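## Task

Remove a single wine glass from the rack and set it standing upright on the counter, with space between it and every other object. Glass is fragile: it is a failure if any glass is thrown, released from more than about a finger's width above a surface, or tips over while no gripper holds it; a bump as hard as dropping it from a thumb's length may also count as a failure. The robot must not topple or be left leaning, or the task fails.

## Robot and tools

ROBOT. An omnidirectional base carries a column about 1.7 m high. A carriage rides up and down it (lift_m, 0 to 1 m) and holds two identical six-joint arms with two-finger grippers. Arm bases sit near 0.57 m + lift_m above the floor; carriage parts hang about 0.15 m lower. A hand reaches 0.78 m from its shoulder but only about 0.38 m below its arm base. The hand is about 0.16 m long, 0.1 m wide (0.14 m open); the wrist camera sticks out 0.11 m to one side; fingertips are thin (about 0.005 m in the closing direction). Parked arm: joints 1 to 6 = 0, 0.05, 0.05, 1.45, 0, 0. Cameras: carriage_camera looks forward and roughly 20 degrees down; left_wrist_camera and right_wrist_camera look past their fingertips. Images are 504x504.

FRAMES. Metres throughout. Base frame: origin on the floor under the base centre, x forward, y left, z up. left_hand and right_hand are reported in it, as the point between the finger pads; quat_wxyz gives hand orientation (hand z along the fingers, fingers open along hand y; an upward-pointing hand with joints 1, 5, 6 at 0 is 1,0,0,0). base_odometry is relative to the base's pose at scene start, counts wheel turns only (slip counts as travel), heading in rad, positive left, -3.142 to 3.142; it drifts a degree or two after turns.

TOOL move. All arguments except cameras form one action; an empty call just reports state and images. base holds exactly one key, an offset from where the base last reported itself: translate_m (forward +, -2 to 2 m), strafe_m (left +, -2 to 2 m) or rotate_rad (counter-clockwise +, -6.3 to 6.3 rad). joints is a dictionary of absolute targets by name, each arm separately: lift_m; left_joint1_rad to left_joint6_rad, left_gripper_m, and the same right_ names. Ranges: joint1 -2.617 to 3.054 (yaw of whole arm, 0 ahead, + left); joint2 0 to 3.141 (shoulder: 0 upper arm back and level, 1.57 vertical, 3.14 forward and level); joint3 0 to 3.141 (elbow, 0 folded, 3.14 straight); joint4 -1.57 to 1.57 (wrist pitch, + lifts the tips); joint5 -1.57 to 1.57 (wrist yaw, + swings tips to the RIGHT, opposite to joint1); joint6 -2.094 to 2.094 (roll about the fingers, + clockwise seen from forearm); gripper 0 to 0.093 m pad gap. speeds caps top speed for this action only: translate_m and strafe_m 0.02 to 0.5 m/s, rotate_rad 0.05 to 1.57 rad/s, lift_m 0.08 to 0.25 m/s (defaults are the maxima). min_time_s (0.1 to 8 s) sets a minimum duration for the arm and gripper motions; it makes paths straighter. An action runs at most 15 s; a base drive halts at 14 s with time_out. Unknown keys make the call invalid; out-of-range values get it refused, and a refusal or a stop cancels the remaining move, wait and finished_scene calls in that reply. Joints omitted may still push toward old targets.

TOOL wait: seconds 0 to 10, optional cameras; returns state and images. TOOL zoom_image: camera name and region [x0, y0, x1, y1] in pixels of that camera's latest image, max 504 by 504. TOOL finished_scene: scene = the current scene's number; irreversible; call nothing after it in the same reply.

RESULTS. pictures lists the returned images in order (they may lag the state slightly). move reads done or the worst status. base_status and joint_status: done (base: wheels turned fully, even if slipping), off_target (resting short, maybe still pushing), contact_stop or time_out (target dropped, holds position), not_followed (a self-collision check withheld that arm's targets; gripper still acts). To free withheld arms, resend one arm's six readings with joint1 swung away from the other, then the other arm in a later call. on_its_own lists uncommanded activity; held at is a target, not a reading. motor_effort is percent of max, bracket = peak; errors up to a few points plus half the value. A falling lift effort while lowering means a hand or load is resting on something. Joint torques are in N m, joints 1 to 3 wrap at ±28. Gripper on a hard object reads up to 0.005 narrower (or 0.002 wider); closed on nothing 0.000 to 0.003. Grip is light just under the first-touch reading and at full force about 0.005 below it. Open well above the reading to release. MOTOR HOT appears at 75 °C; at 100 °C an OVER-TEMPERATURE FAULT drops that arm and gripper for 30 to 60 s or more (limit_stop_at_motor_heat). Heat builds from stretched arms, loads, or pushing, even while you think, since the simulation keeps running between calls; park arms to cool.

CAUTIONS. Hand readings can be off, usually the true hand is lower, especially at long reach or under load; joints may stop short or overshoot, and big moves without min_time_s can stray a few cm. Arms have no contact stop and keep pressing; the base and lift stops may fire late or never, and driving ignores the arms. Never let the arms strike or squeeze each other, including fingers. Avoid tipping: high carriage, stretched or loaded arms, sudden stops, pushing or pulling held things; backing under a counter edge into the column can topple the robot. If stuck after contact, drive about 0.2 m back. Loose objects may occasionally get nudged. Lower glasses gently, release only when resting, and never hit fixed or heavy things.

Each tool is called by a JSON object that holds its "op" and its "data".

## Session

{"op": "move", "data": {"cameras": ["carriage_camera"]}}

{"op": "zoom_image", "data": {"camera": "carriage_camera", "region": [200, 120, 400, 320]}}

Scene clock: 0.00 s.
Joint torques (N m): no reading
base_odometry: x=+0.000 y=+0.000 heading=+0.000
base_status: not commanded
joint_positions: lift_m=+0.300 left_joint1_rad=+0.003 left_joint2_rad=+0.043 left_joint3_rad=+0.048 left_joint4_rad=+1.413 left_joint5_rad=+0.046 left_joint6_rad=+0.033 left_gripper_m=+0.09396 right_joint1_rad=-0.012 right_joint2_rad=+0.057 right_joint3_rad=+0.037 right_joint4_rad=+1.477 right_joint5_rad=+0.039 right_joint6_rad=-0.033 right_gripper_m=+0.09396
joint_status: not commanded
motor_effort: lift_m=+22 drive_wheels=-2
left_hand: x=+0.2701 y=+0.3076 z=+1.3163 quat_wxyz=(+0.997, +0.024, +0.076, +0.016) (m; base frame)
right_hand: x=+0.2623 y=-0.3225 z=+1.3152 quat_wxyz=(+0.998, +0.019, +0.057, -0.024) (m; base frame)
pictures: carriage_camera

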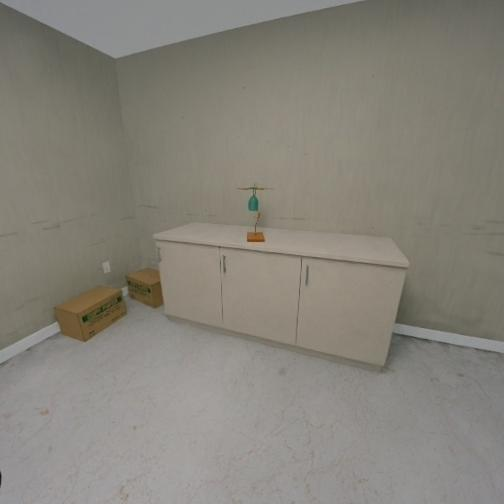

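Scaled by 2.520 from the camera's 504x504 image, which has a finer 720x720 frame.

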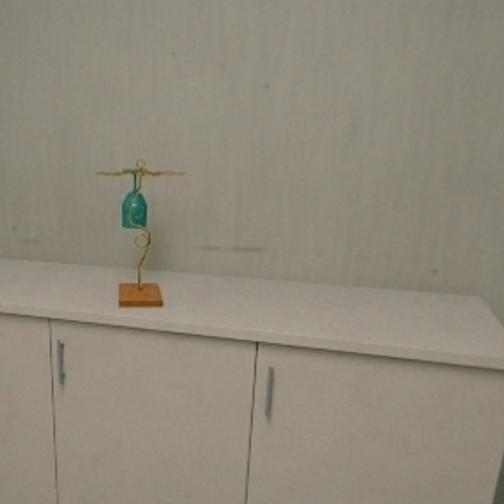

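{"op": "move", "data": {"base": {"rotate_rad": -0.335}, "speeds": {"rotate_rad": 0.4}, "cameras": []}}

{"op": "move", "data": {"base": {"strafe_m": 0.35}, "speeds": {"strafe_m": 0.2}, "joints": {"lift_m": 0.4, "left_joint1_rad": 0.0, "left_joint2_rad": 0.6, "left_joint3_rad": 0.6, "left_joint4_rad": 0.0, "left_joint5_rad": 0.0, "left_joint6_rad": 0.0}, "min_time_s": 4}}

Scene clock: 4.60 s.
Joint torques (N m): left_arm=[-0.36 4.11 6.72 -0.18 -0.1 0.05] | right_arm=[0.61 3.62 6.95 -0.14 -0.13 0.05]
move: done
base_odometry: x=+0.000 y=+0.000 heading=-0.335
base_status: done
joint_positions: lift_m=+0.300 left_joint1_rad=+0.003 left_joint2_rad=+0.043 left_joint3_rad=+0.048 left_joint4_rad=+1.413 left_joint5_rad=+0.046 left_joint6_rad=+0.033 left_gripper_m=+0.09396 right_joint1_rad=-0.012 right_joint2_rad=+0.057 right_joint3_rad=+0.037 right_joint4_rad=+1.477 right_joint5_rad=+0.039 right_joint6_rad=-0.033 right_gripper_m=+0.09396
joint_status: not commanded
motor_effort: lift_m=+22(23) drive_wheels=+1(5)
left_hand: x=+0.2701 y=+0.3076 z=+1.3163 quat_wxyz=(+0.997, +0.024, +0.076, +0.016) (m; base frame)
right_hand: x=+0.2623 y=-0.3225 z=+1.3152 quat_wxyz=(+0.998, +0.019, +0.057, -0.024) (m; base frame)
pictures: none
No camera images: "cameras" was empty.

Scene clock: 8.90 s.
Joint torques (N m): left_arm=[-0.55 1.01 11.12 1.83 -0.12 -0.02] | right_arm=[0.65 3.69 6.99 -0.12 -0.13 0.04]
move: done
base_odometry: x=+0.115 y=+0.330 heading=-0.335
base_status: done
joint_positions: lift_m=+0.400 left_joint1_rad=+0.003 left_joint2_rad=+0.593 left_joint3_rad=+0.574 left_joint4_rad=+0.014 left_joint5_rad=+0.011 left_joint6_rad=+0.010 left_gripper_m=+0.09396 right_joint1_rad=-0.012 right_joint2_rad=+0.057 right_joint3_rad=+0.037 right_joint4_rad=+1.477 right_joint5_rad=+0.039 right_joint6_rad=-0.033 right_gripper_m=+0.09396
joint_status: all done
motor_effort: lift_m=+23(29) drive_wheels=-5(8)
left_hand: x=+0.5269 y=+0.3144 z=+1.3001 quat_wxyz=(+0.705, +0.006, +0.709, +0.001) (m; base frame)
right_hand: x=+0.2623 y=-0.3225 z=+1.4150 quat_wxyz=(+0.998, +0.019, +0.057, -0.024) (m; base frame)
pictures: carriage_camera, left_wrist_camera, right_wrist_camera

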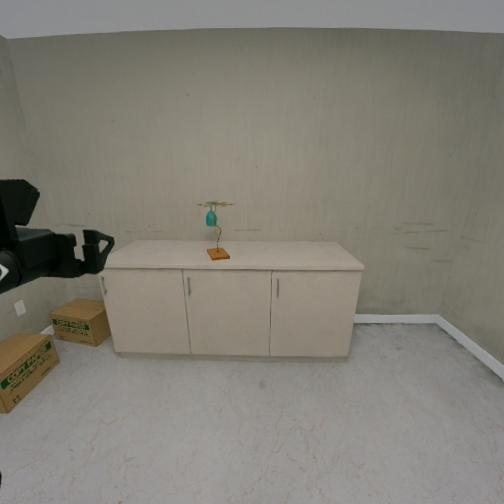

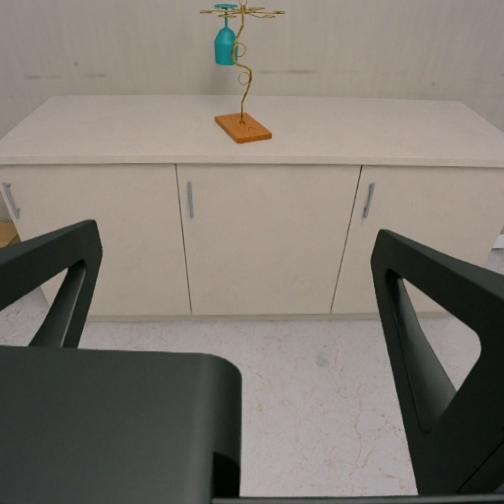

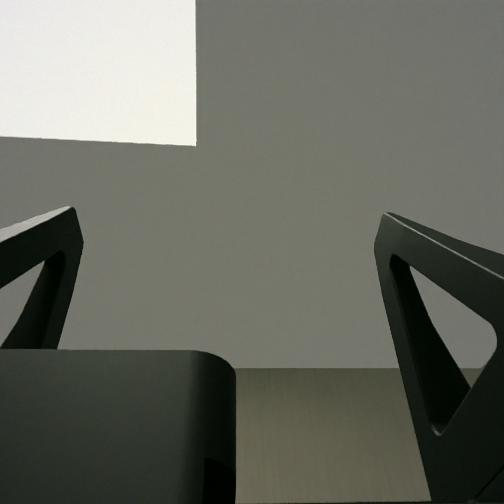

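{"op": "move", "data": {"base": {"translate_m": 0.75}, "speeds": {"translate_m": 0.25}, "cameras": ["carriage_camera", "left_wrist_camera"]}}

{"op": "zoom_image", "data": {"camera": "left_wrist_camera", "region": [100, 0, 350, 250]}}

Scene clock: 14.50 s.
Joint torques (N m): left_arm=[-0.58 0.53 11.03 1.87 -0.12 -0.05] | right_arm=[0.64 3.63 6.93 -0.18 -0.13 0.06]
move: done
base_odometry: x=+0.824 y=+0.084 heading=-0.335
base_status: done
joint_positions: lift_m=+0.400 left_joint1_rad=+0.003 left_joint2_rad=+0.596 left_joint3_rad=+0.574 left_joint4_rad=+0.010 left_joint5_rad=+0.010 left_joint6_rad=+0.010 left_gripper_m=+0.09396 right_joint1_rad=-0.012 right_joint2_rad=+0.057 right_joint3_rad=+0.037 right_joint4_rad=+1.478 right_joint5_rad=+0.039 right_joint6_rad=-0.033 right_gripper_m=+0.09396
joint_status: not commanded
motor_effort: lift_m=+23(24) drive_wheels=-4(7)
left_hand: x=+0.5275 y=+0.3145 z=+1.2983 quat_wxyz=(+0.703, +0.006, +0.711, +0.001) (m; base frame)
right_hand: x=+0.2621 y=-0.3225 z=+1.4151 quat_wxyz=(+0.998, +0.019, +0.057, -0.024) (m; base frame)
pictures: carriage_camera, left_wrist_camera

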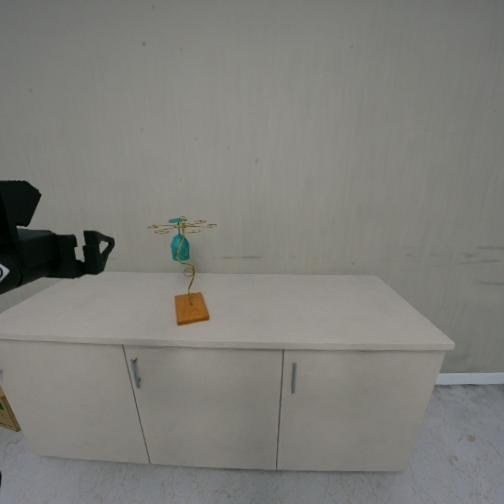

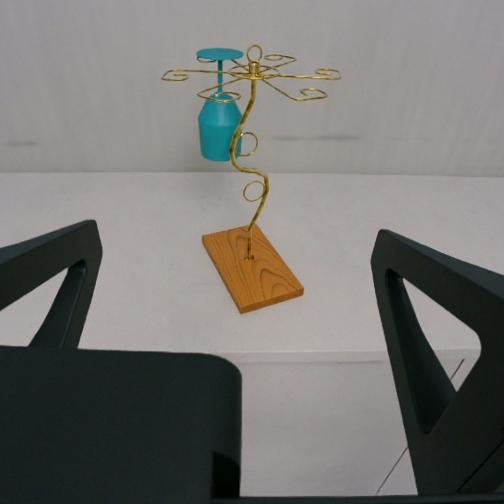

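Scaled by 2.016 from the camera's 504x504 image, which has a finer 720x720 frame.

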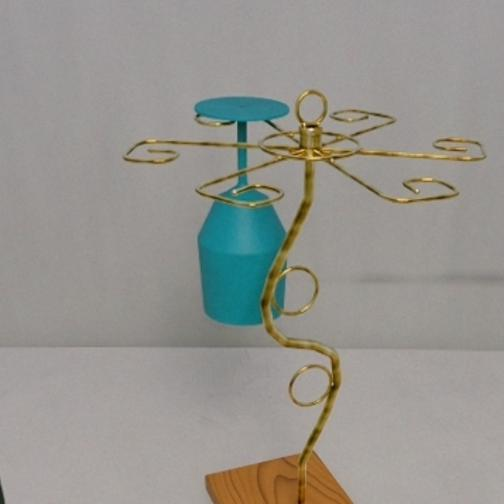

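{"op": "move", "data": {"base": {"translate_m": 0.13}, "speeds": {"translate_m": 0.15}, "joints": {"left_joint1_rad": 0.0, "left_joint2_rad": 1.3, "left_joint3_rad": 1.3, "left_joint4_rad": -0.45, "left_joint5_rad": 0, "left_joint6_rad": 0, "lift_m": 0.6}, "min_time_s": 3, "cameras": ["left_wrist_camera"]}}

{"op": "zoom_image", "data": {"camera": "left_wrist_camera", "region": [100, 0, 400, 300]}}

Scene clock: 25.17 s.
Joint torques (N m): left_arm=[-0.66 -3.79 11 1.74 -0.11 -0.06] | right_arm=[0.62 3.71 6.97 -0.12 -0.12 0.03]
move: done
base_odometry: x=+0.947 y=+0.041 heading=-0.335
base_status: done
joint_positions: lift_m=+0.600 left_joint1_rad=+0.003 left_joint2_rad=+1.285 left_joint3_rad=+1.274 left_joint4_rad=-0.436 left_joint5_rad=+0.010 left_joint6_rad=+0.010 left_gripper_m=+0.09396 right_joint1_rad=-0.012 right_joint2_rad=+0.057 right_joint3_rad=+0.037 right_joint4_rad=+1.476 right_joint5_rad=+0.039 right_joint6_rad=-0.033 right_gripper_m=+0.09396
joint_status: all done
motor_effort: lift_m=+24(29) drive_wheels=+1(7)
left_hand: x=+0.6466 y=+0.3149 z=+1.5019 quat_wxyz=(+0.533, +0.005, +0.846, -0.001) (m; base frame)
right_hand: x=+0.2626 y=-0.3225 z=+1.6150 quat_wxyz=(+0.998, +0.019, +0.058, -0.024) (m; base frame)
pictures: left_wrist_camera

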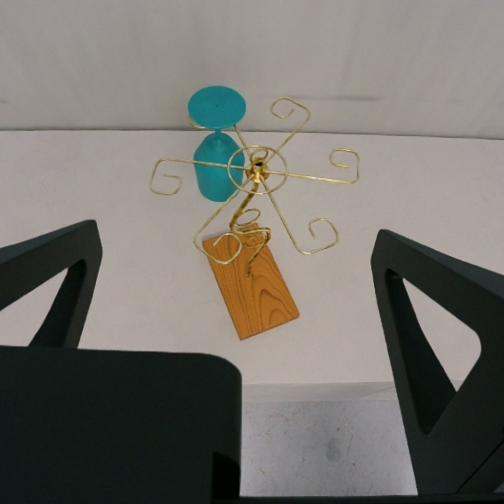

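Scaled by 1.680 from the camera's 504x504 image, which has a finer 720x720 frame.

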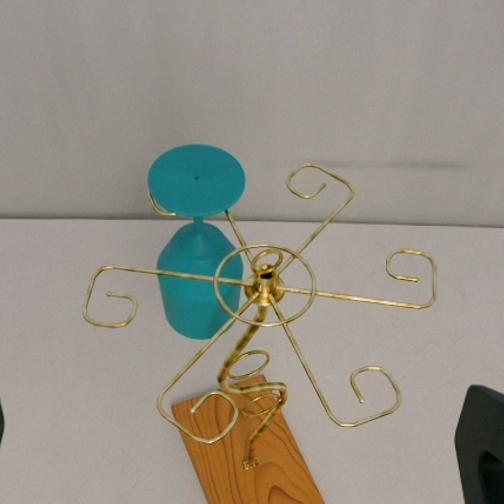

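{"op": "move", "data": {"base": {"translate_m": -0.2}, "speeds": {"translate_m": 0.2}, "cameras": []}}

{"op": "move", "data": {"base": {"strafe_m": 0.42}, "speeds": {"strafe_m": 0.2}, "joints": {"left_joint1_rad": 0.188, "left_joint2_rad": 1.6, "left_joint3_rad": 1.3, "left_joint4_rad": 1.0, "left_joint5_rad": 1.0, "left_joint6_rad": 2.043}, "min_time_s": 4, "cameras": []}}

{"op": "move", "data": {"joints": {"left_joint1_rad": 0.188, "left_joint2_rad": 2.077, "left_joint3_rad": 1.71, "left_joint4_rad": 1.4835, "left_joint5_rad": 1.25, "left_joint6_rad": 2.043, "lift_m": 0.167}, "min_time_s": 4, "cameras": ["carriage_camera", "left_wrist_camera"]}}

Scene clock: 39.40 s.
Joint torques (N m): left_arm=[-0.5 -4.3 11 1.84 -0.1 -0.03] | right_arm=[0.57 3.69 6.91 -0.13 -0.11 0.05]
move: done
base_odometry: x=+0.758 y=+0.107 heading=-0.335
base_status: done
joint_positions: lift_m=+0.600 left_joint1_rad=+0.003 left_joint2_rad=+1.289 left_joint3_rad=+1.275 left_joint4_rad=-0.439 left_joint5_rad=+0.010 left_joint6_rad=+0.010 left_gripper_m=+0.09396 right_joint1_rad=-0.012 right_joint2_rad=+0.057 right_joint3_rad=+0.037 right_joint4_rad=+1.476 right_joint5_rad=+0.039 right_joint6_rad=-0.033 right_gripper_m=+0.09396
joint_status: not commanded
motor_effort: lift_m=+23(24) drive_wheels=+2(10)
left_hand: x=+0.6471 y=+0.3151 z=+1.4998 quat_wxyz=(+0.530, +0.005, +0.848, -0.001) (m; base frame)
right_hand: x=+0.2626 y=-0.3225 z=+1.6150 quat_wxyz=(+0.998, +0.019, +0.058, -0.024) (m; base frame)
pictures: none
No camera images: "cameras" was empty.

Scene clock: 43.70 s.
Joint torques (N m): left_arm=[0.38 -5.82 10.13 1.2 -0.24 0.1] | right_arm=[0.65 3.69 6.95 -0.11 -0.11 0.03]
move: done
base_odometry: x=+0.896 y=+0.504 heading=-0.335
base_status: done
joint_positions: lift_m=+0.600 left_joint1_rad=+0.181 left_joint2_rad=+1.582 left_joint3_rad=+1.275 left_joint4_rad=+0.991 left_joint5_rad=+0.987 left_joint6_rad=+2.031 left_gripper_m=+0.09398 right_joint1_rad=-0.012 right_joint2_rad=+0.057 right_joint3_rad=+0.037 right_joint4_rad=+1.476 right_joint5_rad=+0.039 right_joint6_rad=-0.033 right_gripper_m=+0.09396
joint_status: all done
motor_effort: lift_m=+24(24) drive_wheels=-2(8)
left_hand: x=+0.6574 y=+0.2455 z=+1.6531 quat_wxyz=(+0.538, +0.559, -0.115, +0.620) (m; base frame)
right_hand: x=+0.2626 y=-0.3225 z=+1.6150 quat_wxyz=(+0.998, +0.019, +0.058, -0.024) (m; base frame)
pictures: none
No camera images: "cameras" was empty.

Scene clock: 48.00 s.
Joint torques (N m): left_arm=[0.31 -8.88 9.22 0.52 -0.4 0.15] | right_arm=[0.64 3.64 6.97 -0.13 -0.12 0.03]
move: done
base_odometry: x=+0.896 y=+0.504 heading=-0.335
base_status: not commanded
joint_positions: lift_m=+0.167 left_joint1_rad=+0.181 left_joint2_rad=+2.053 left_joint3_rad=+1.687 left_joint4_rad=+1.474 left_joint5_rad=+1.237 left_joint6_rad=+2.034 left_gripper_m=+0.09398 right_joint1_rad=-0.012 right_joint2_rad=+0.057 right_joint3_rad=+0.037 right_joint4_rad=+1.476 right_joint5_rad=+0.039 right_joint6_rad=-0.033 right_gripper_m=+0.09396
joint_status: all done
motor_effort: lift_m=+20(21) drive_wheels=-2(2)
left_hand: x=+0.7050 y=+0.2347 z=+1.1857 quat_wxyz=(+0.474, +0.488, -0.339, +0.650) (m; base frame)
right_hand: x=+0.2626 y=-0.3225 z=+1.1824 quat_wxyz=(+0.998, +0.019, +0.058, -0.024) (m; base frame)
pictures: carriage_camera, left_wrist_camera

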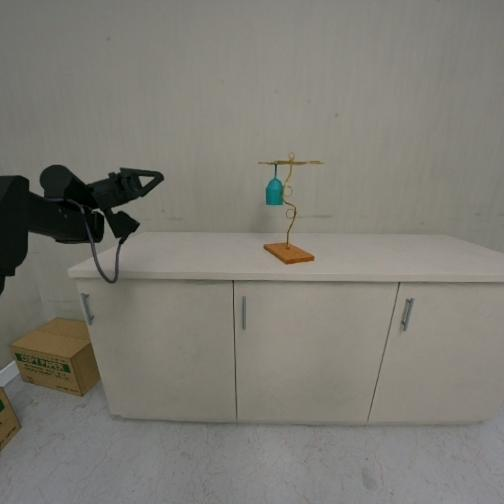

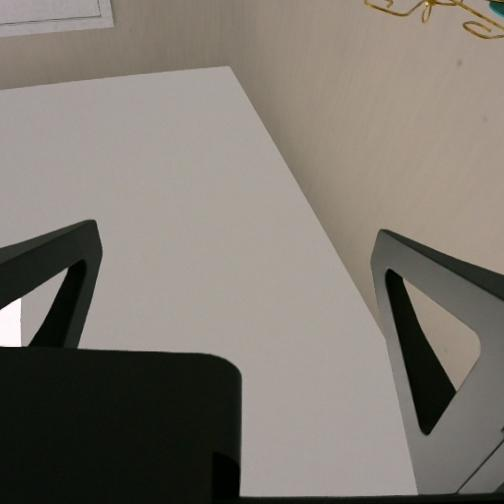

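{"op": "move", "data": {"base": {"translate_m": 0.40}, "speeds": {"translate_m": 0.15}, "cameras": ["carriage_camera", "left_wrist_camera"]}}

{"op": "zoom_image", "data": {"camera": "carriage_camera", "region": [100, 100, 300, 300]}}

Scene clock: 53.10 s.
Joint torques (N m): left_arm=[0.2 -9.14 9.18 0.49 -0.39 0.11] | right_arm=[0.62 3.78 6.97 -0.12 -0.12 0.03]
move: done
base_odometry: x=+1.274 y=+0.373 heading=-0.334
base_status: done
joint_positions: lift_m=+0.167 left_joint1_rad=+0.181 left_joint2_rad=+2.056 left_joint3_rad=+1.689 left_joint4_rad=+1.480 left_joint5_rad=+1.238 left_joint6_rad=+2.034 left_gripper_m=+0.09398 right_joint1_rad=-0.012 right_joint2_rad=+0.057 right_joint3_rad=+0.037 right_joint4_rad=+1.476 right_joint5_rad=+0.039 right_joint6_rad=-0.033 right_gripper_m=+0.09396
joint_status: not commanded
motor_effort: lift_m=+21(21) drive_wheels=+1(7)
left_hand: x=+0.7052 y=+0.2350 z=+1.1849 quat_wxyz=(+0.472, +0.487, -0.341, +0.651) (m; base frame)
right_hand: x=+0.2626 y=-0.3225 z=+1.1824 quat_wxyz=(+0.998, +0.019, +0.058, -0.024) (m; base frame)
pictures: carriage_camera, left_wrist_camera

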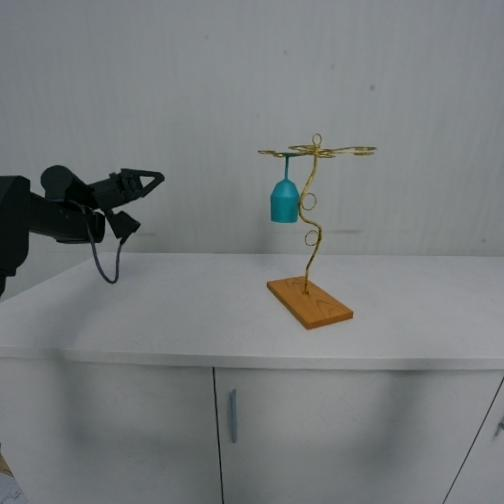

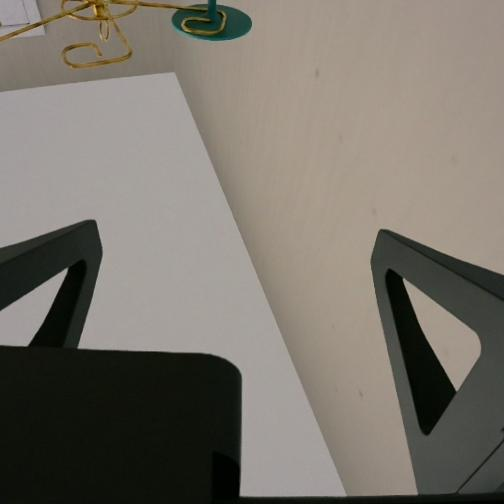

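Scaled by 2.520 from the camera's 504x504 image, which has a finer 720x720 frame.

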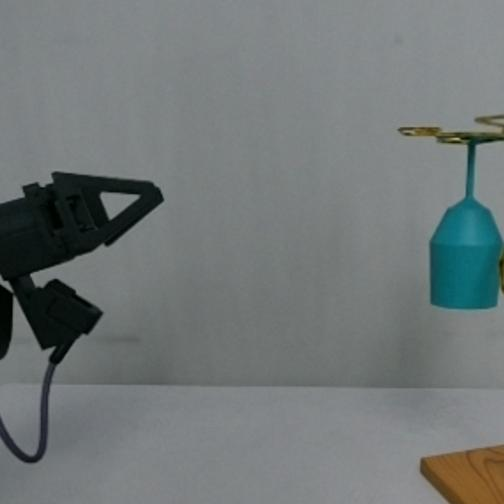

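{"op": "move", "data": {"base": {"strafe_m": -0.15}, "speeds": {"strafe_m": 0.1}, "joints": {"lift_m": 0.175}, "cameras": ["carriage_camera", "left_wrist_camera"]}}

{"op": "zoom_image", "data": {"camera": "carriage_camera", "region": [50, 100, 250, 300]}}

{"op": "zoom_image", "data": {"camera": "left_wrist_camera", "region": [50, 0, 350, 300]}}

Scene clock: 59.20 s.
Joint torques (N m): left_arm=[0.03 -9.57 8.62 0.44 -0.39 0.14] | right_arm=[0.65 3.71 6.95 -0.07 -0.13 0.04]
move: done
base_odometry: x=+1.225 y=+0.231 heading=-0.334
base_status: done
joint_positions: lift_m=+0.175 left_joint1_rad=+0.185 left_joint2_rad=+2.060 left_joint3_rad=+1.694 left_joint4_rad=+1.481 left_joint5_rad=+1.240 left_joint6_rad=+2.034 left_gripper_m=+0.09398 right_joint1_rad=-0.012 right_joint2_rad=+0.057 right_joint3_rad=+0.037 right_joint4_rad=+1.476 right_joint5_rad=+0.039 right_joint6_rad=-0.033 right_gripper_m=+0.09396
joint_status: all done
motor_effort: lift_m=+24(29) drive_wheels=+0(6)
left_hand: x=+0.7060 y=+0.2367 z=+1.1920 quat_wxyz=(+0.471, +0.488, -0.341, +0.651) (m; base frame)
right_hand: x=+0.2626 y=-0.3225 z=+1.1900 quat_wxyz=(+0.998, +0.019, +0.058, -0.024) (m; base frame)
pictures: carriage_camera, left_wrist_camera

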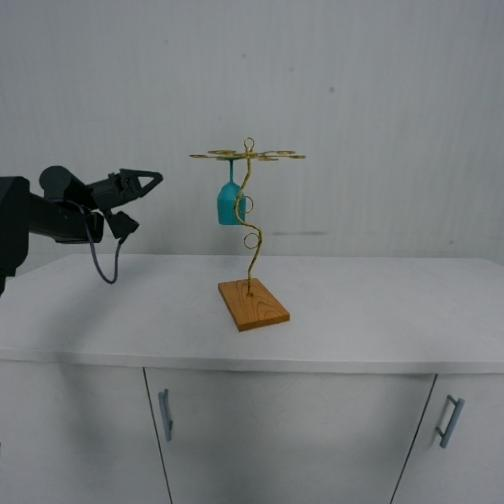

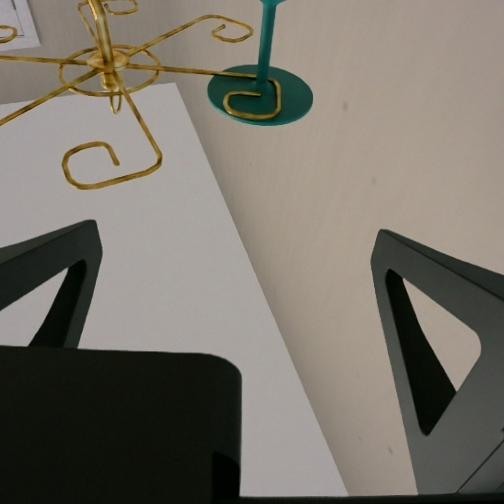

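Scaled by 2.520 from the camera's 504x504 image, which has a finer 720x720 frame.

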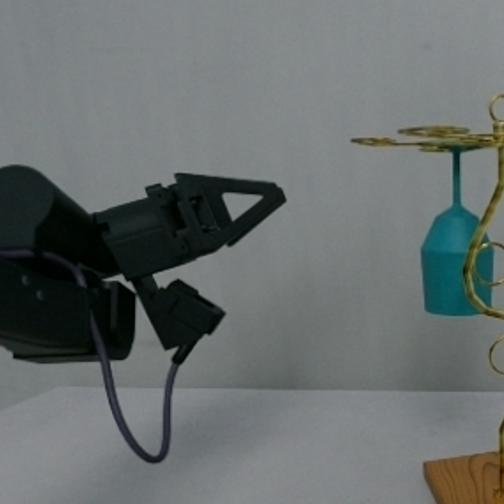

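Scaled by 1.680 from the camera's 504x504 image, which has a finer 720x720 frame.

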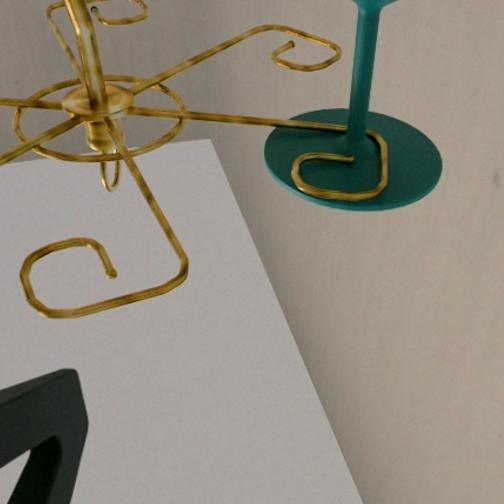

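{"op": "move", "data": {"base": {"translate_m": 0.035}, "speeds": {"translate_m": 0.05}, "cameras": []}}

{"op": "move", "data": {"base": {"strafe_m": -0.06}, "speeds": {"strafe_m": 0.06}, "cameras": ["carriage_camera", "left_wrist_camera"]}}

{"op": "zoom_image", "data": {"camera": "carriage_camera", "region": [100, 120, 250, 270]}}

Scene clock: 62.77 s.
Joint torques (N m): left_arm=[0.03 -9.78 8.79 0.46 -0.44 0.17] | right_arm=[0.58 3.67 6.98 -0.11 -0.12 0.04]
move: done
base_odometry: x=+1.257 y=+0.220 heading=-0.334
base_status: done
joint_positions: lift_m=+0.175 left_joint1_rad=+0.185 left_joint2_rad=+2.060 left_joint3_rad=+1.694 left_joint4_rad=+1.482 left_joint5_rad=+1.240 left_joint6_rad=+2.034 left_gripper_m=+0.09398 right_joint1_rad=-0.012 right_joint2_rad=+0.057 right_joint3_rad=+0.037 right_joint4_rad=+1.476 right_joint5_rad=+0.039 right_joint6_rad=-0.033 right_gripper_m=+0.09396
joint_status: not commanded
motor_effort: lift_m=+24(24) drive_wheels=-4(6)
left_hand: x=+0.7060 y=+0.2367 z=+1.1921 quat_wxyz=(+0.471, +0.488, -0.341, +0.652) (m; base frame)
right_hand: x=+0.2626 y=-0.3225 z=+1.1900 quat_wxyz=(+0.998, +0.019, +0.058, -0.024) (m; base frame)
pictures: none
No camera images: "cameras" was empty.

Scene clock: 64.30 s.
Joint torques (N m): left_arm=[-0.14 -9.85 8.7 0.48 -0.44 0.11] | right_arm=[0.64 3.66 6.95 -0.13 -0.12 0.04]
move: done
base_odometry: x=+1.238 y=+0.163 heading=-0.334
base_status: done
joint_positions: lift_m=+0.175 left_joint1_rad=+0.187 left_joint2_rad=+2.060 left_joint3_rad=+1.694 left_joint4_rad=+1.482 left_joint5_rad=+1.240 left_joint6_rad=+2.034 left_gripper_m=+0.09398 right_joint1_rad=-0.012 right_joint2_rad=+0.057 right_joint3_rad=+0.037 right_joint4_rad=+1.476 right_joint5_rad=+0.039 right_joint6_rad=-0.033 right_gripper_m=+0.09396
joint_status: not commanded
motor_effort: lift_m=+24(24) drive_wheels=-3(6)
left_hand: x=+0.7061 y=+0.2375 z=+1.1920 quat_wxyz=(+0.470, +0.488, -0.341, +0.652) (m; base frame)
right_hand: x=+0.2626 y=-0.3225 z=+1.1900 quat_wxyz=(+0.998, +0.019, +0.058, -0.024) (m; base frame)
pictures: carriage_camera, left_wrist_camera

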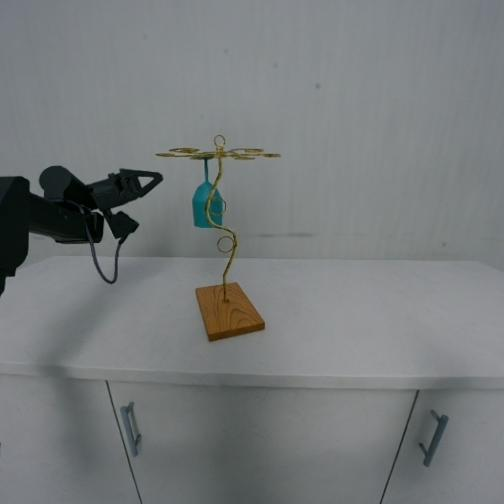

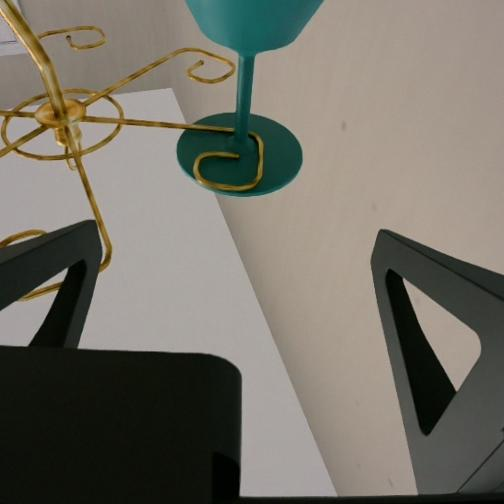

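Scaled by 3.360 from the camera's 504x504 image, which has a finer 720x720 frame.

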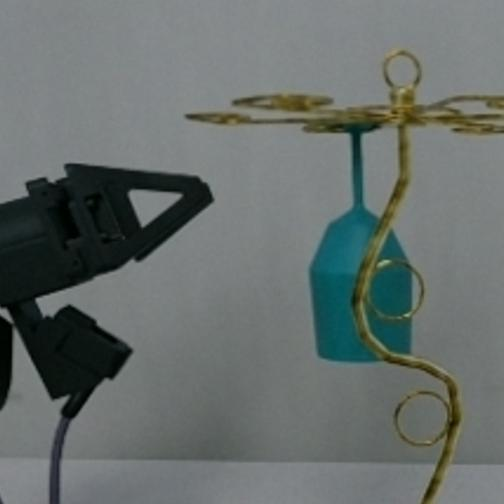

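{"op": "move", "data": {"base": {"translate_m": 0.016}, "speeds": {"translate_m": 0.04}, "joints": {"lift_m": 0.182}, "cameras": []}}

{"op": "move", "data": {"base": {"strafe_m": -0.05}, "speeds": {"strafe_m": 0.05}, "cameras": ["carriage_camera", "left_wrist_camera"]}}

{"op": "zoom_image", "data": {"camera": "carriage_camera", "region": [100, 120, 250, 270]}}

Scene clock: 67.73 s.
Joint torques (N m): left_arm=[-0.1 -9.98 8.27 0.44 -0.47 0.13] | right_arm=[0.65 3.88 6.94 -0.14 -0.11 0.03]
move: done
base_odometry: x=+1.253 y=+0.158 heading=-0.335
base_status: done
joint_positions: lift_m=+0.182 left_joint1_rad=+0.187 left_joint2_rad=+2.062 left_joint3_rad=+1.697 left_joint4_rad=+1.484 left_joint5_rad=+1.242 left_joint6_rad=+2.034 left_gripper_m=+0.09398 right_joint1_rad=-0.012 right_joint2_rad=+0.057 right_joint3_rad=+0.037 right_joint4_rad=+1.475 right_joint5_rad=+0.039 right_joint6_rad=-0.033 right_gripper_m=+0.09396
joint_status: all done
motor_effort: lift_m=+24(28) drive_wheels=+1(7)
left_hand: x=+0.7061 y=+0.2375 z=+1.1991 quat_wxyz=(+0.469, +0.487, -0.342, +0.652) (m; base frame)
right_hand: x=+0.2627 y=-0.3225 z=+1.1970 quat_wxyz=(+0.998, +0.019, +0.058, -0.024) (m; base frame)
pictures: none
No camera images: "cameras" was empty.

Scene clock: 69.30 s.
Joint torques (N m): left_arm=[-0.14 -9.87 8.44 0.38 -0.46 0.13] | right_arm=[0.69 3.7 7.1 -0.12 -0.11 0.04]
move: done
base_odometry: x=+1.237 y=+0.110 heading=-0.334
base_status: done
joint_positions: lift_m=+0.182 left_joint1_rad=+0.187 left_joint2_rad=+2.062 left_joint3_rad=+1.697 left_joint4_rad=+1.484 left_joint5_rad=+1.242 left_joint6_rad=+2.034 left_gripper_m=+0.09398 right_joint1_rad=-0.012 right_joint2_rad=+0.057 right_joint3_rad=+0.037 right_joint4_rad=+1.475 right_joint5_rad=+0.039 right_joint6_rad=-0.033 right_gripper_m=+0.09396
joint_status: not commanded
motor_effort: lift_m=+24(24) drive_wheels=-2(6)
left_hand: x=+0.7062 y=+0.2378 z=+1.1991 quat_wxyz=(+0.469, +0.487, -0.342, +0.652) (m; base frame)
right_hand: x=+0.2627 y=-0.3225 z=+1.1970 quat_wxyz=(+0.998, +0.019, +0.058, -0.024) (m; base frame)
pictures: carriage_camera, left_wrist_camera

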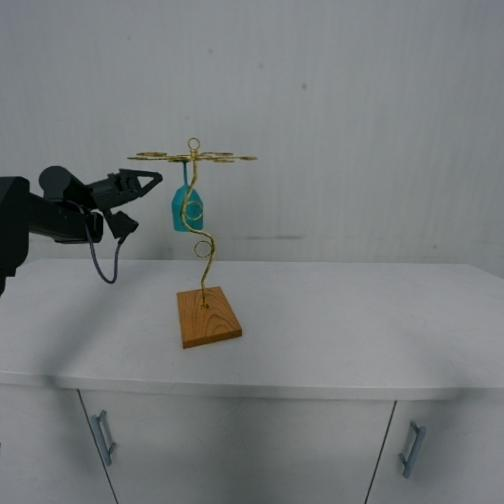

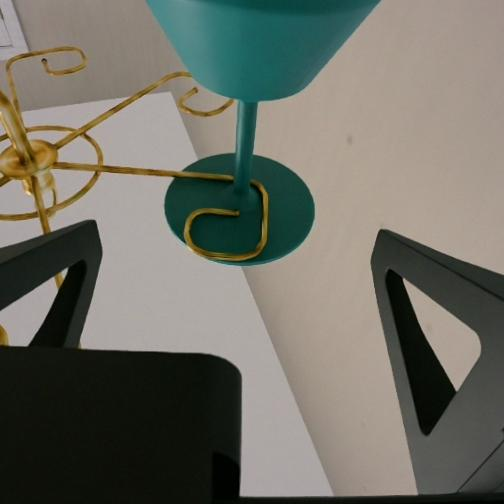

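Scaled by 3.360 from the camera's 504x504 image, which has a finer 720x720 frame.

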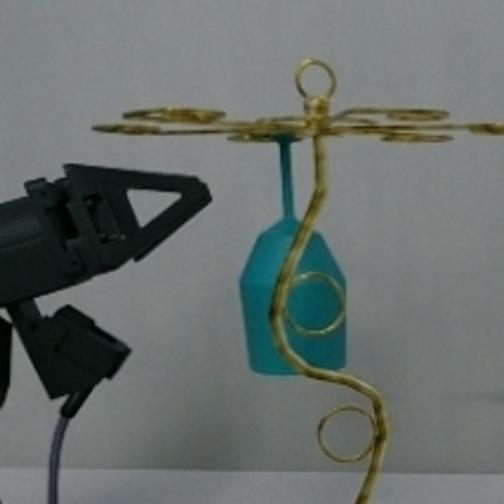

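{"op": "move", "data": {"base": {"translate_m": 0.01}, "speeds": {"translate_m": 0.03}, "cameras": []}}

{"op": "move", "data": {"base": {"strafe_m": -0.028}, "speeds": {"strafe_m": 0.04}, "cameras": ["carriage_camera", "left_wrist_camera"]}}

{"op": "zoom_image", "data": {"camera": "carriage_camera", "region": [100, 120, 250, 270]}}

Scene clock: 71.47 s.
Joint torques (N m): left_arm=[-0.17 -10.11 8.35 0.37 -0.45 0.17] | right_arm=[0.61 3.73 6.82 -0.12 -0.13 0.05]
move: done
base_odometry: x=+1.246 y=+0.107 heading=-0.335
base_status: done
joint_positions: lift_m=+0.182 left_joint1_rad=+0.187 left_joint2_rad=+2.064 left_joint3_rad=+1.697 left_joint4_rad=+1.484 left_joint5_rad=+1.242 left_joint6_rad=+2.034 left_gripper_m=+0.09398 right_joint1_rad=-0.012 right_joint2_rad=+0.057 right_joint3_rad=+0.037 right_joint4_rad=+1.475 right_joint5_rad=+0.039 right_joint6_rad=-0.033 right_gripper_m=+0.09396
joint_status: not commanded
motor_effort: lift_m=+24(24) drive_wheels=+1(5)
left_hand: x=+0.7066 y=+0.2379 z=+1.1985 quat_wxyz=(+0.469, +0.488, -0.342, +0.652) (m; base frame)
right_hand: x=+0.2627 y=-0.3225 z=+1.1970 quat_wxyz=(+0.998, +0.019, +0.058, -0.024) (m; base frame)
pictures: none
No camera images: "cameras" was empty.

Scene clock: 72.70 s.
Joint torques (N m): left_arm=[-0.24 -10.17 8.16 0.37 -0.44 0.15] | right_arm=[0.66 3.69 6.83 -0.14 -0.12 0.05]
move: done
base_odometry: x=+1.237 y=+0.080 heading=-0.335
base_status: done
joint_positions: lift_m=+0.182 left_joint1_rad=+0.187 left_joint2_rad=+2.064 left_joint3_rad=+1.697 left_joint4_rad=+1.484 left_joint5_rad=+1.242 left_joint6_rad=+2.034 left_gripper_m=+0.09398 right_joint1_rad=-0.012 right_joint2_rad=+0.057 right_joint3_rad=+0.037 right_joint4_rad=+1.475 right_joint5_rad=+0.039 right_joint6_rad=-0.033 right_gripper_m=+0.09396
joint_status: not commanded
motor_effort: lift_m=+24(24) drive_wheels=-2(5)
left_hand: x=+0.7067 y=+0.2378 z=+1.1983 quat_wxyz=(+0.469, +0.488, -0.342, +0.652) (m; base frame)
right_hand: x=+0.2627 y=-0.3225 z=+1.1970 quat_wxyz=(+0.998, +0.019, +0.058, -0.024) (m; base frame)
pictures: carriage_camera, left_wrist_camera

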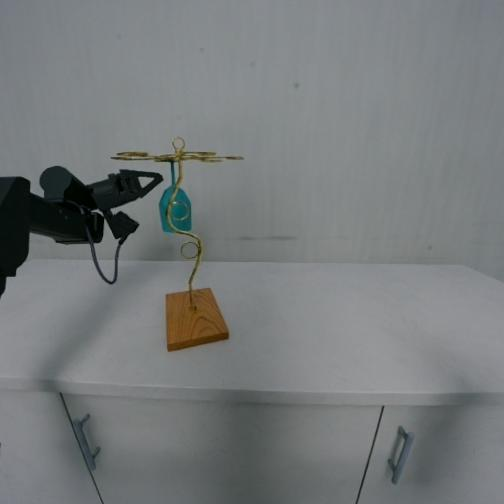

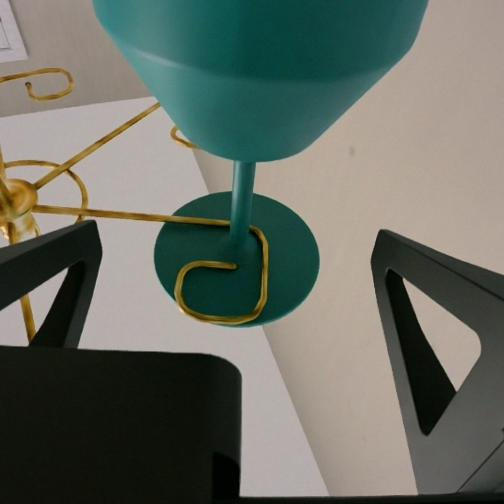

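Scaled by 3.360 from the camera's 504x504 image, which has a finer 720x720 frame.

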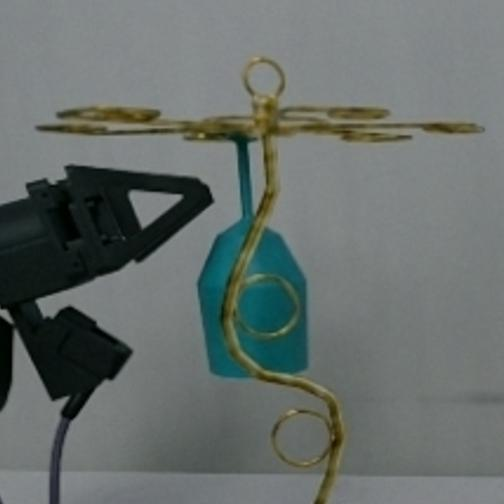

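{"op": "move", "data": {"base": {"translate_m": 0.008}, "speeds": {"translate_m": 0.03}, "cameras": []}}

{"op": "move", "data": {"base": {"strafe_m": -0.022}, "speeds": {"strafe_m": 0.03}, "cameras": ["carriage_camera", "left_wrist_camera"]}}

{"op": "zoom_image", "data": {"camera": "carriage_camera", "region": [100, 120, 250, 270]}}

{"op": "zoom_image", "data": {"camera": "left_wrist_camera", "region": [100, 100, 400, 400]}}

Scene clock: 76.97 s.
Joint torques (N m): left_arm=[-0.09 -10.14 8.46 0.41 -0.44 0.13] | right_arm=[0.59 3.85 6.91 -0.05 -0.11 0.05]
move: done
base_odometry: x=+1.244 y=+0.078 heading=-0.335
base_status: done
joint_positions: lift_m=+0.182 left_joint1_rad=+0.187 left_joint2_rad=+2.064 left_joint3_rad=+1.697 left_joint4_rad=+1.484 left_joint5_rad=+1.242 left_joint6_rad=+2.034 left_gripper_m=+0.09398 right_joint1_rad=-0.012 right_joint2_rad=+0.057 right_joint3_rad=+0.037 right_joint4_rad=+1.475 right_joint5_rad=+0.039 right_joint6_rad=-0.033 right_gripper_m=+0.09396
joint_status: not commanded
motor_effort: lift_m=+24(24) drive_wheels=-3(3)
left_hand: x=+0.7067 y=+0.2377 z=+1.1983 quat_wxyz=(+0.469, +0.488, -0.342, +0.652) (m; base frame)
right_hand: x=+0.2627 y=-0.3225 z=+1.1970 quat_wxyz=(+0.998, +0.019, +0.058, -0.024) (m; base frame)
pictures: none
No camera images: "cameras" was empty.

Scene clock: 78.23 s.
Joint torques (N m): left_arm=[-0.25 -10.18 8.47 0.36 -0.45 0.16] | right_arm=[0.61 3.77 6.87 -0.12 -0.12 0.05]
move: done
base_odometry: x=+1.237 y=+0.057 heading=-0.335
base_status: done
joint_positions: lift_m=+0.182 left_joint1_rad=+0.187 left_joint2_rad=+2.064 left_joint3_rad=+1.697 left_joint4_rad=+1.484 left_joint5_rad=+1.242 left_joint6_rad=+2.034 left_gripper_m=+0.09398 right_joint1_rad=-0.012 right_joint2_rad=+0.057 right_joint3_rad=+0.037 right_joint4_rad=+1.475 right_joint5_rad=+0.039 right_joint6_rad=-0.033 right_gripper_m=+0.09396
joint_status: not commanded
motor_effort: lift_m=+24(24) drive_wheels=+0(5)
left_hand: x=+0.7067 y=+0.2379 z=+1.1983 quat_wxyz=(+0.469, +0.488, -0.342, +0.652) (m; base frame)
right_hand: x=+0.2627 y=-0.3225 z=+1.1970 quat_wxyz=(+0.998, +0.019, +0.058, -0.024) (m; base frame)
pictures: carriage_camera, left_wrist_camera

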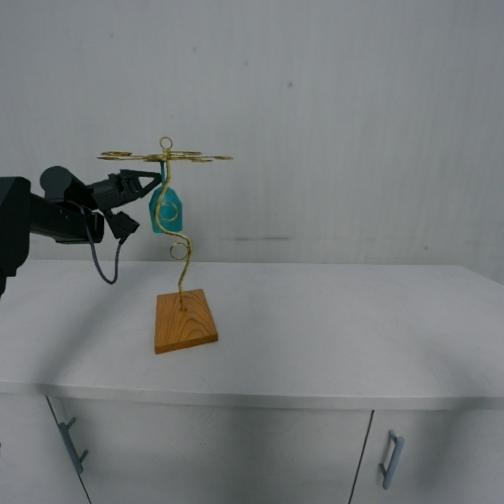

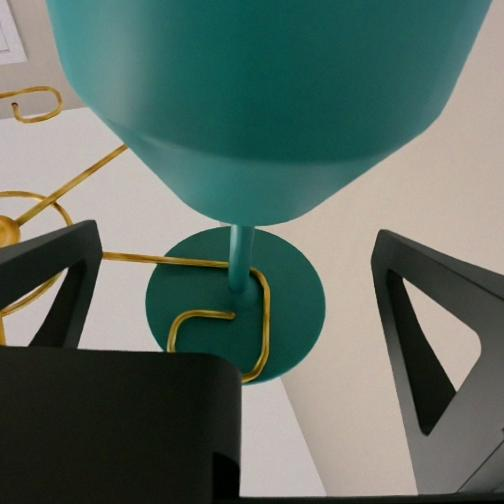

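Scaled by 3.360 from the camera's 504x504 image, which has a finer 720x720 frame.

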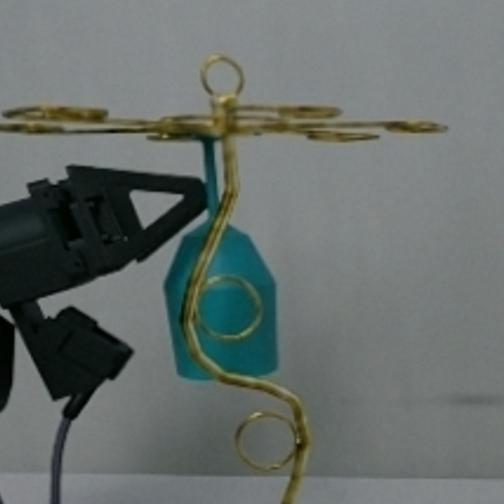

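Scaled by 1.680 from the camera's 504x504 image, which has a finer 720x720 frame.

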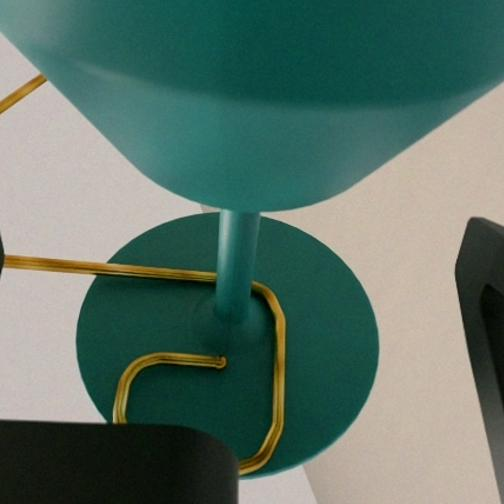

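{"op": "move", "data": {"base": {"strafe_m": -0.010}, "speeds": {"strafe_m": 0.03}, "cameras": []}}

{"op": "move", "data": {"base": {"translate_m": 0.004}, "speeds": {"translate_m": 0.03}, "cameras": ["carriage_camera", "left_wrist_camera"]}}

{"op": "zoom_image", "data": {"camera": "carriage_camera", "region": [100, 120, 250, 270]}}

{"op": "zoom_image", "data": {"camera": "left_wrist_camera", "region": [100, 100, 400, 400]}}

Scene clock: 81.10 s.
Joint torques (N m): left_arm=[-0.25 -9.99 8.16 0.43 -0.45 0.11] | right_arm=[0.61 3.69 6.99 -0.11 -0.13 0.06]
move: done
base_odometry: x=+1.234 y=+0.048 heading=-0.334
base_status: done
joint_positions: lift_m=+0.182 left_joint1_rad=+0.187 left_joint2_rad=+2.064 left_joint3_rad=+1.697 left_joint4_rad=+1.484 left_joint5_rad=+1.242 left_joint6_rad=+2.034 left_gripper_m=+0.09398 right_joint1_rad=-0.012 right_joint2_rad=+0.057 right_joint3_rad=+0.037 right_joint4_rad=+1.475 right_joint5_rad=+0.039 right_joint6_rad=-0.033 right_gripper_m=+0.09396
joint_status: not commanded
motor_effort: lift_m=+24(24) drive_wheels=+0(6)
left_hand: x=+0.7067 y=+0.2379 z=+1.1983 quat_wxyz=(+0.469, +0.488, -0.342, +0.652) (m; base frame)
right_hand: x=+0.2627 y=-0.3225 z=+1.1970 quat_wxyz=(+0.998, +0.019, +0.058, -0.024) (m; base frame)
pictures: none
No camera images: "cameras" was empty.

Scene clock: 81.67 s.
Joint torques (N m): left_arm=[-0.02 -10.22 8.17 0.42 -0.47 0.15] | right_arm=[0.61 3.69 7.09 -0.11 -0.11 0.05]
move: done
base_odometry: x=+1.238 y=+0.046 heading=-0.335
base_status: done
joint_positions: lift_m=+0.182 left_joint1_rad=+0.187 left_joint2_rad=+2.065 left_joint3_rad=+1.697 left_joint4_rad=+1.484 left_joint5_rad=+1.242 left_joint6_rad=+2.034 left_gripper_m=+0.09398 right_joint1_rad=-0.012 right_joint2_rad=+0.057 right_joint3_rad=+0.037 right_joint4_rad=+1.476 right_joint5_rad=+0.039 right_joint6_rad=-0.033 right_gripper_m=+0.09396
joint_status: not commanded
motor_effort: lift_m=+24(24) drive_wheels=+0(3)
left_hand: x=+0.7069 y=+0.2379 z=+1.1982 quat_wxyz=(+0.469, +0.488, -0.342, +0.652) (m; base frame)
right_hand: x=+0.2626 y=-0.3225 z=+1.1970 quat_wxyz=(+0.998, +0.019, +0.058, -0.024) (m; base frame)
pictures: carriage_camera, left_wrist_camera

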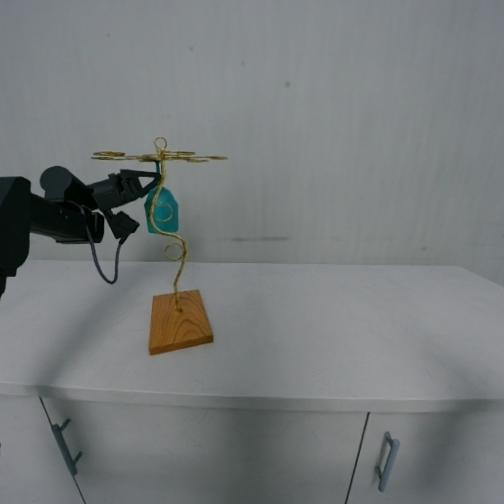

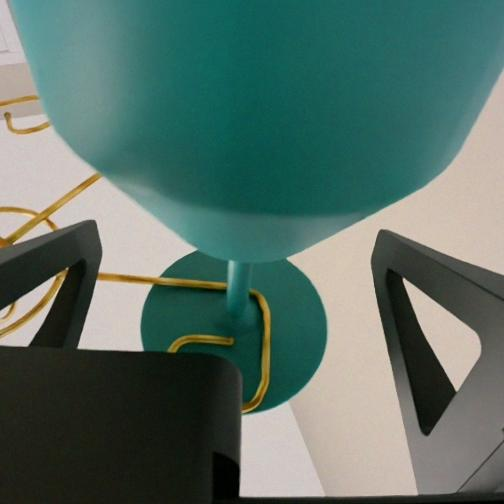

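Scaled by 3.360 from the camera's 504x504 image, which has a finer 720x720 frame.

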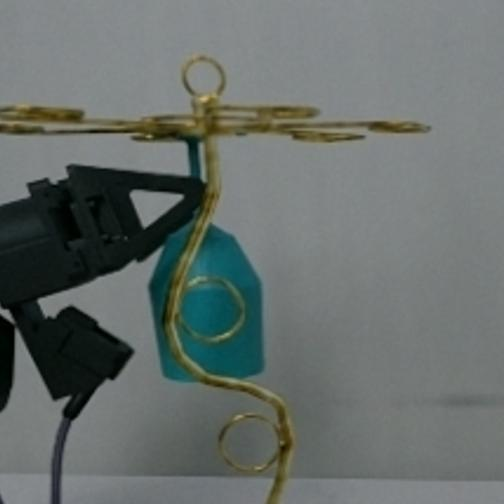

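Scaled by 1.680 from the camera's 504x504 image, which has a finer 720x720 frame.

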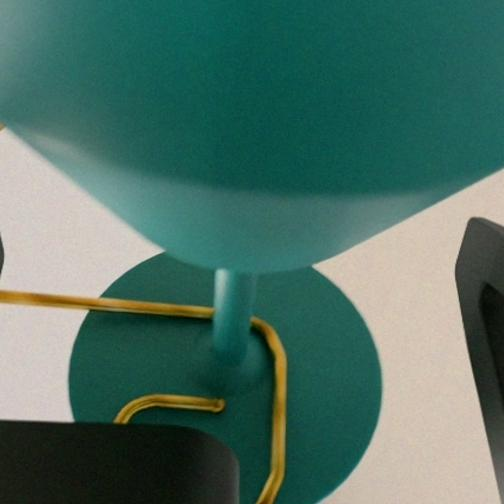

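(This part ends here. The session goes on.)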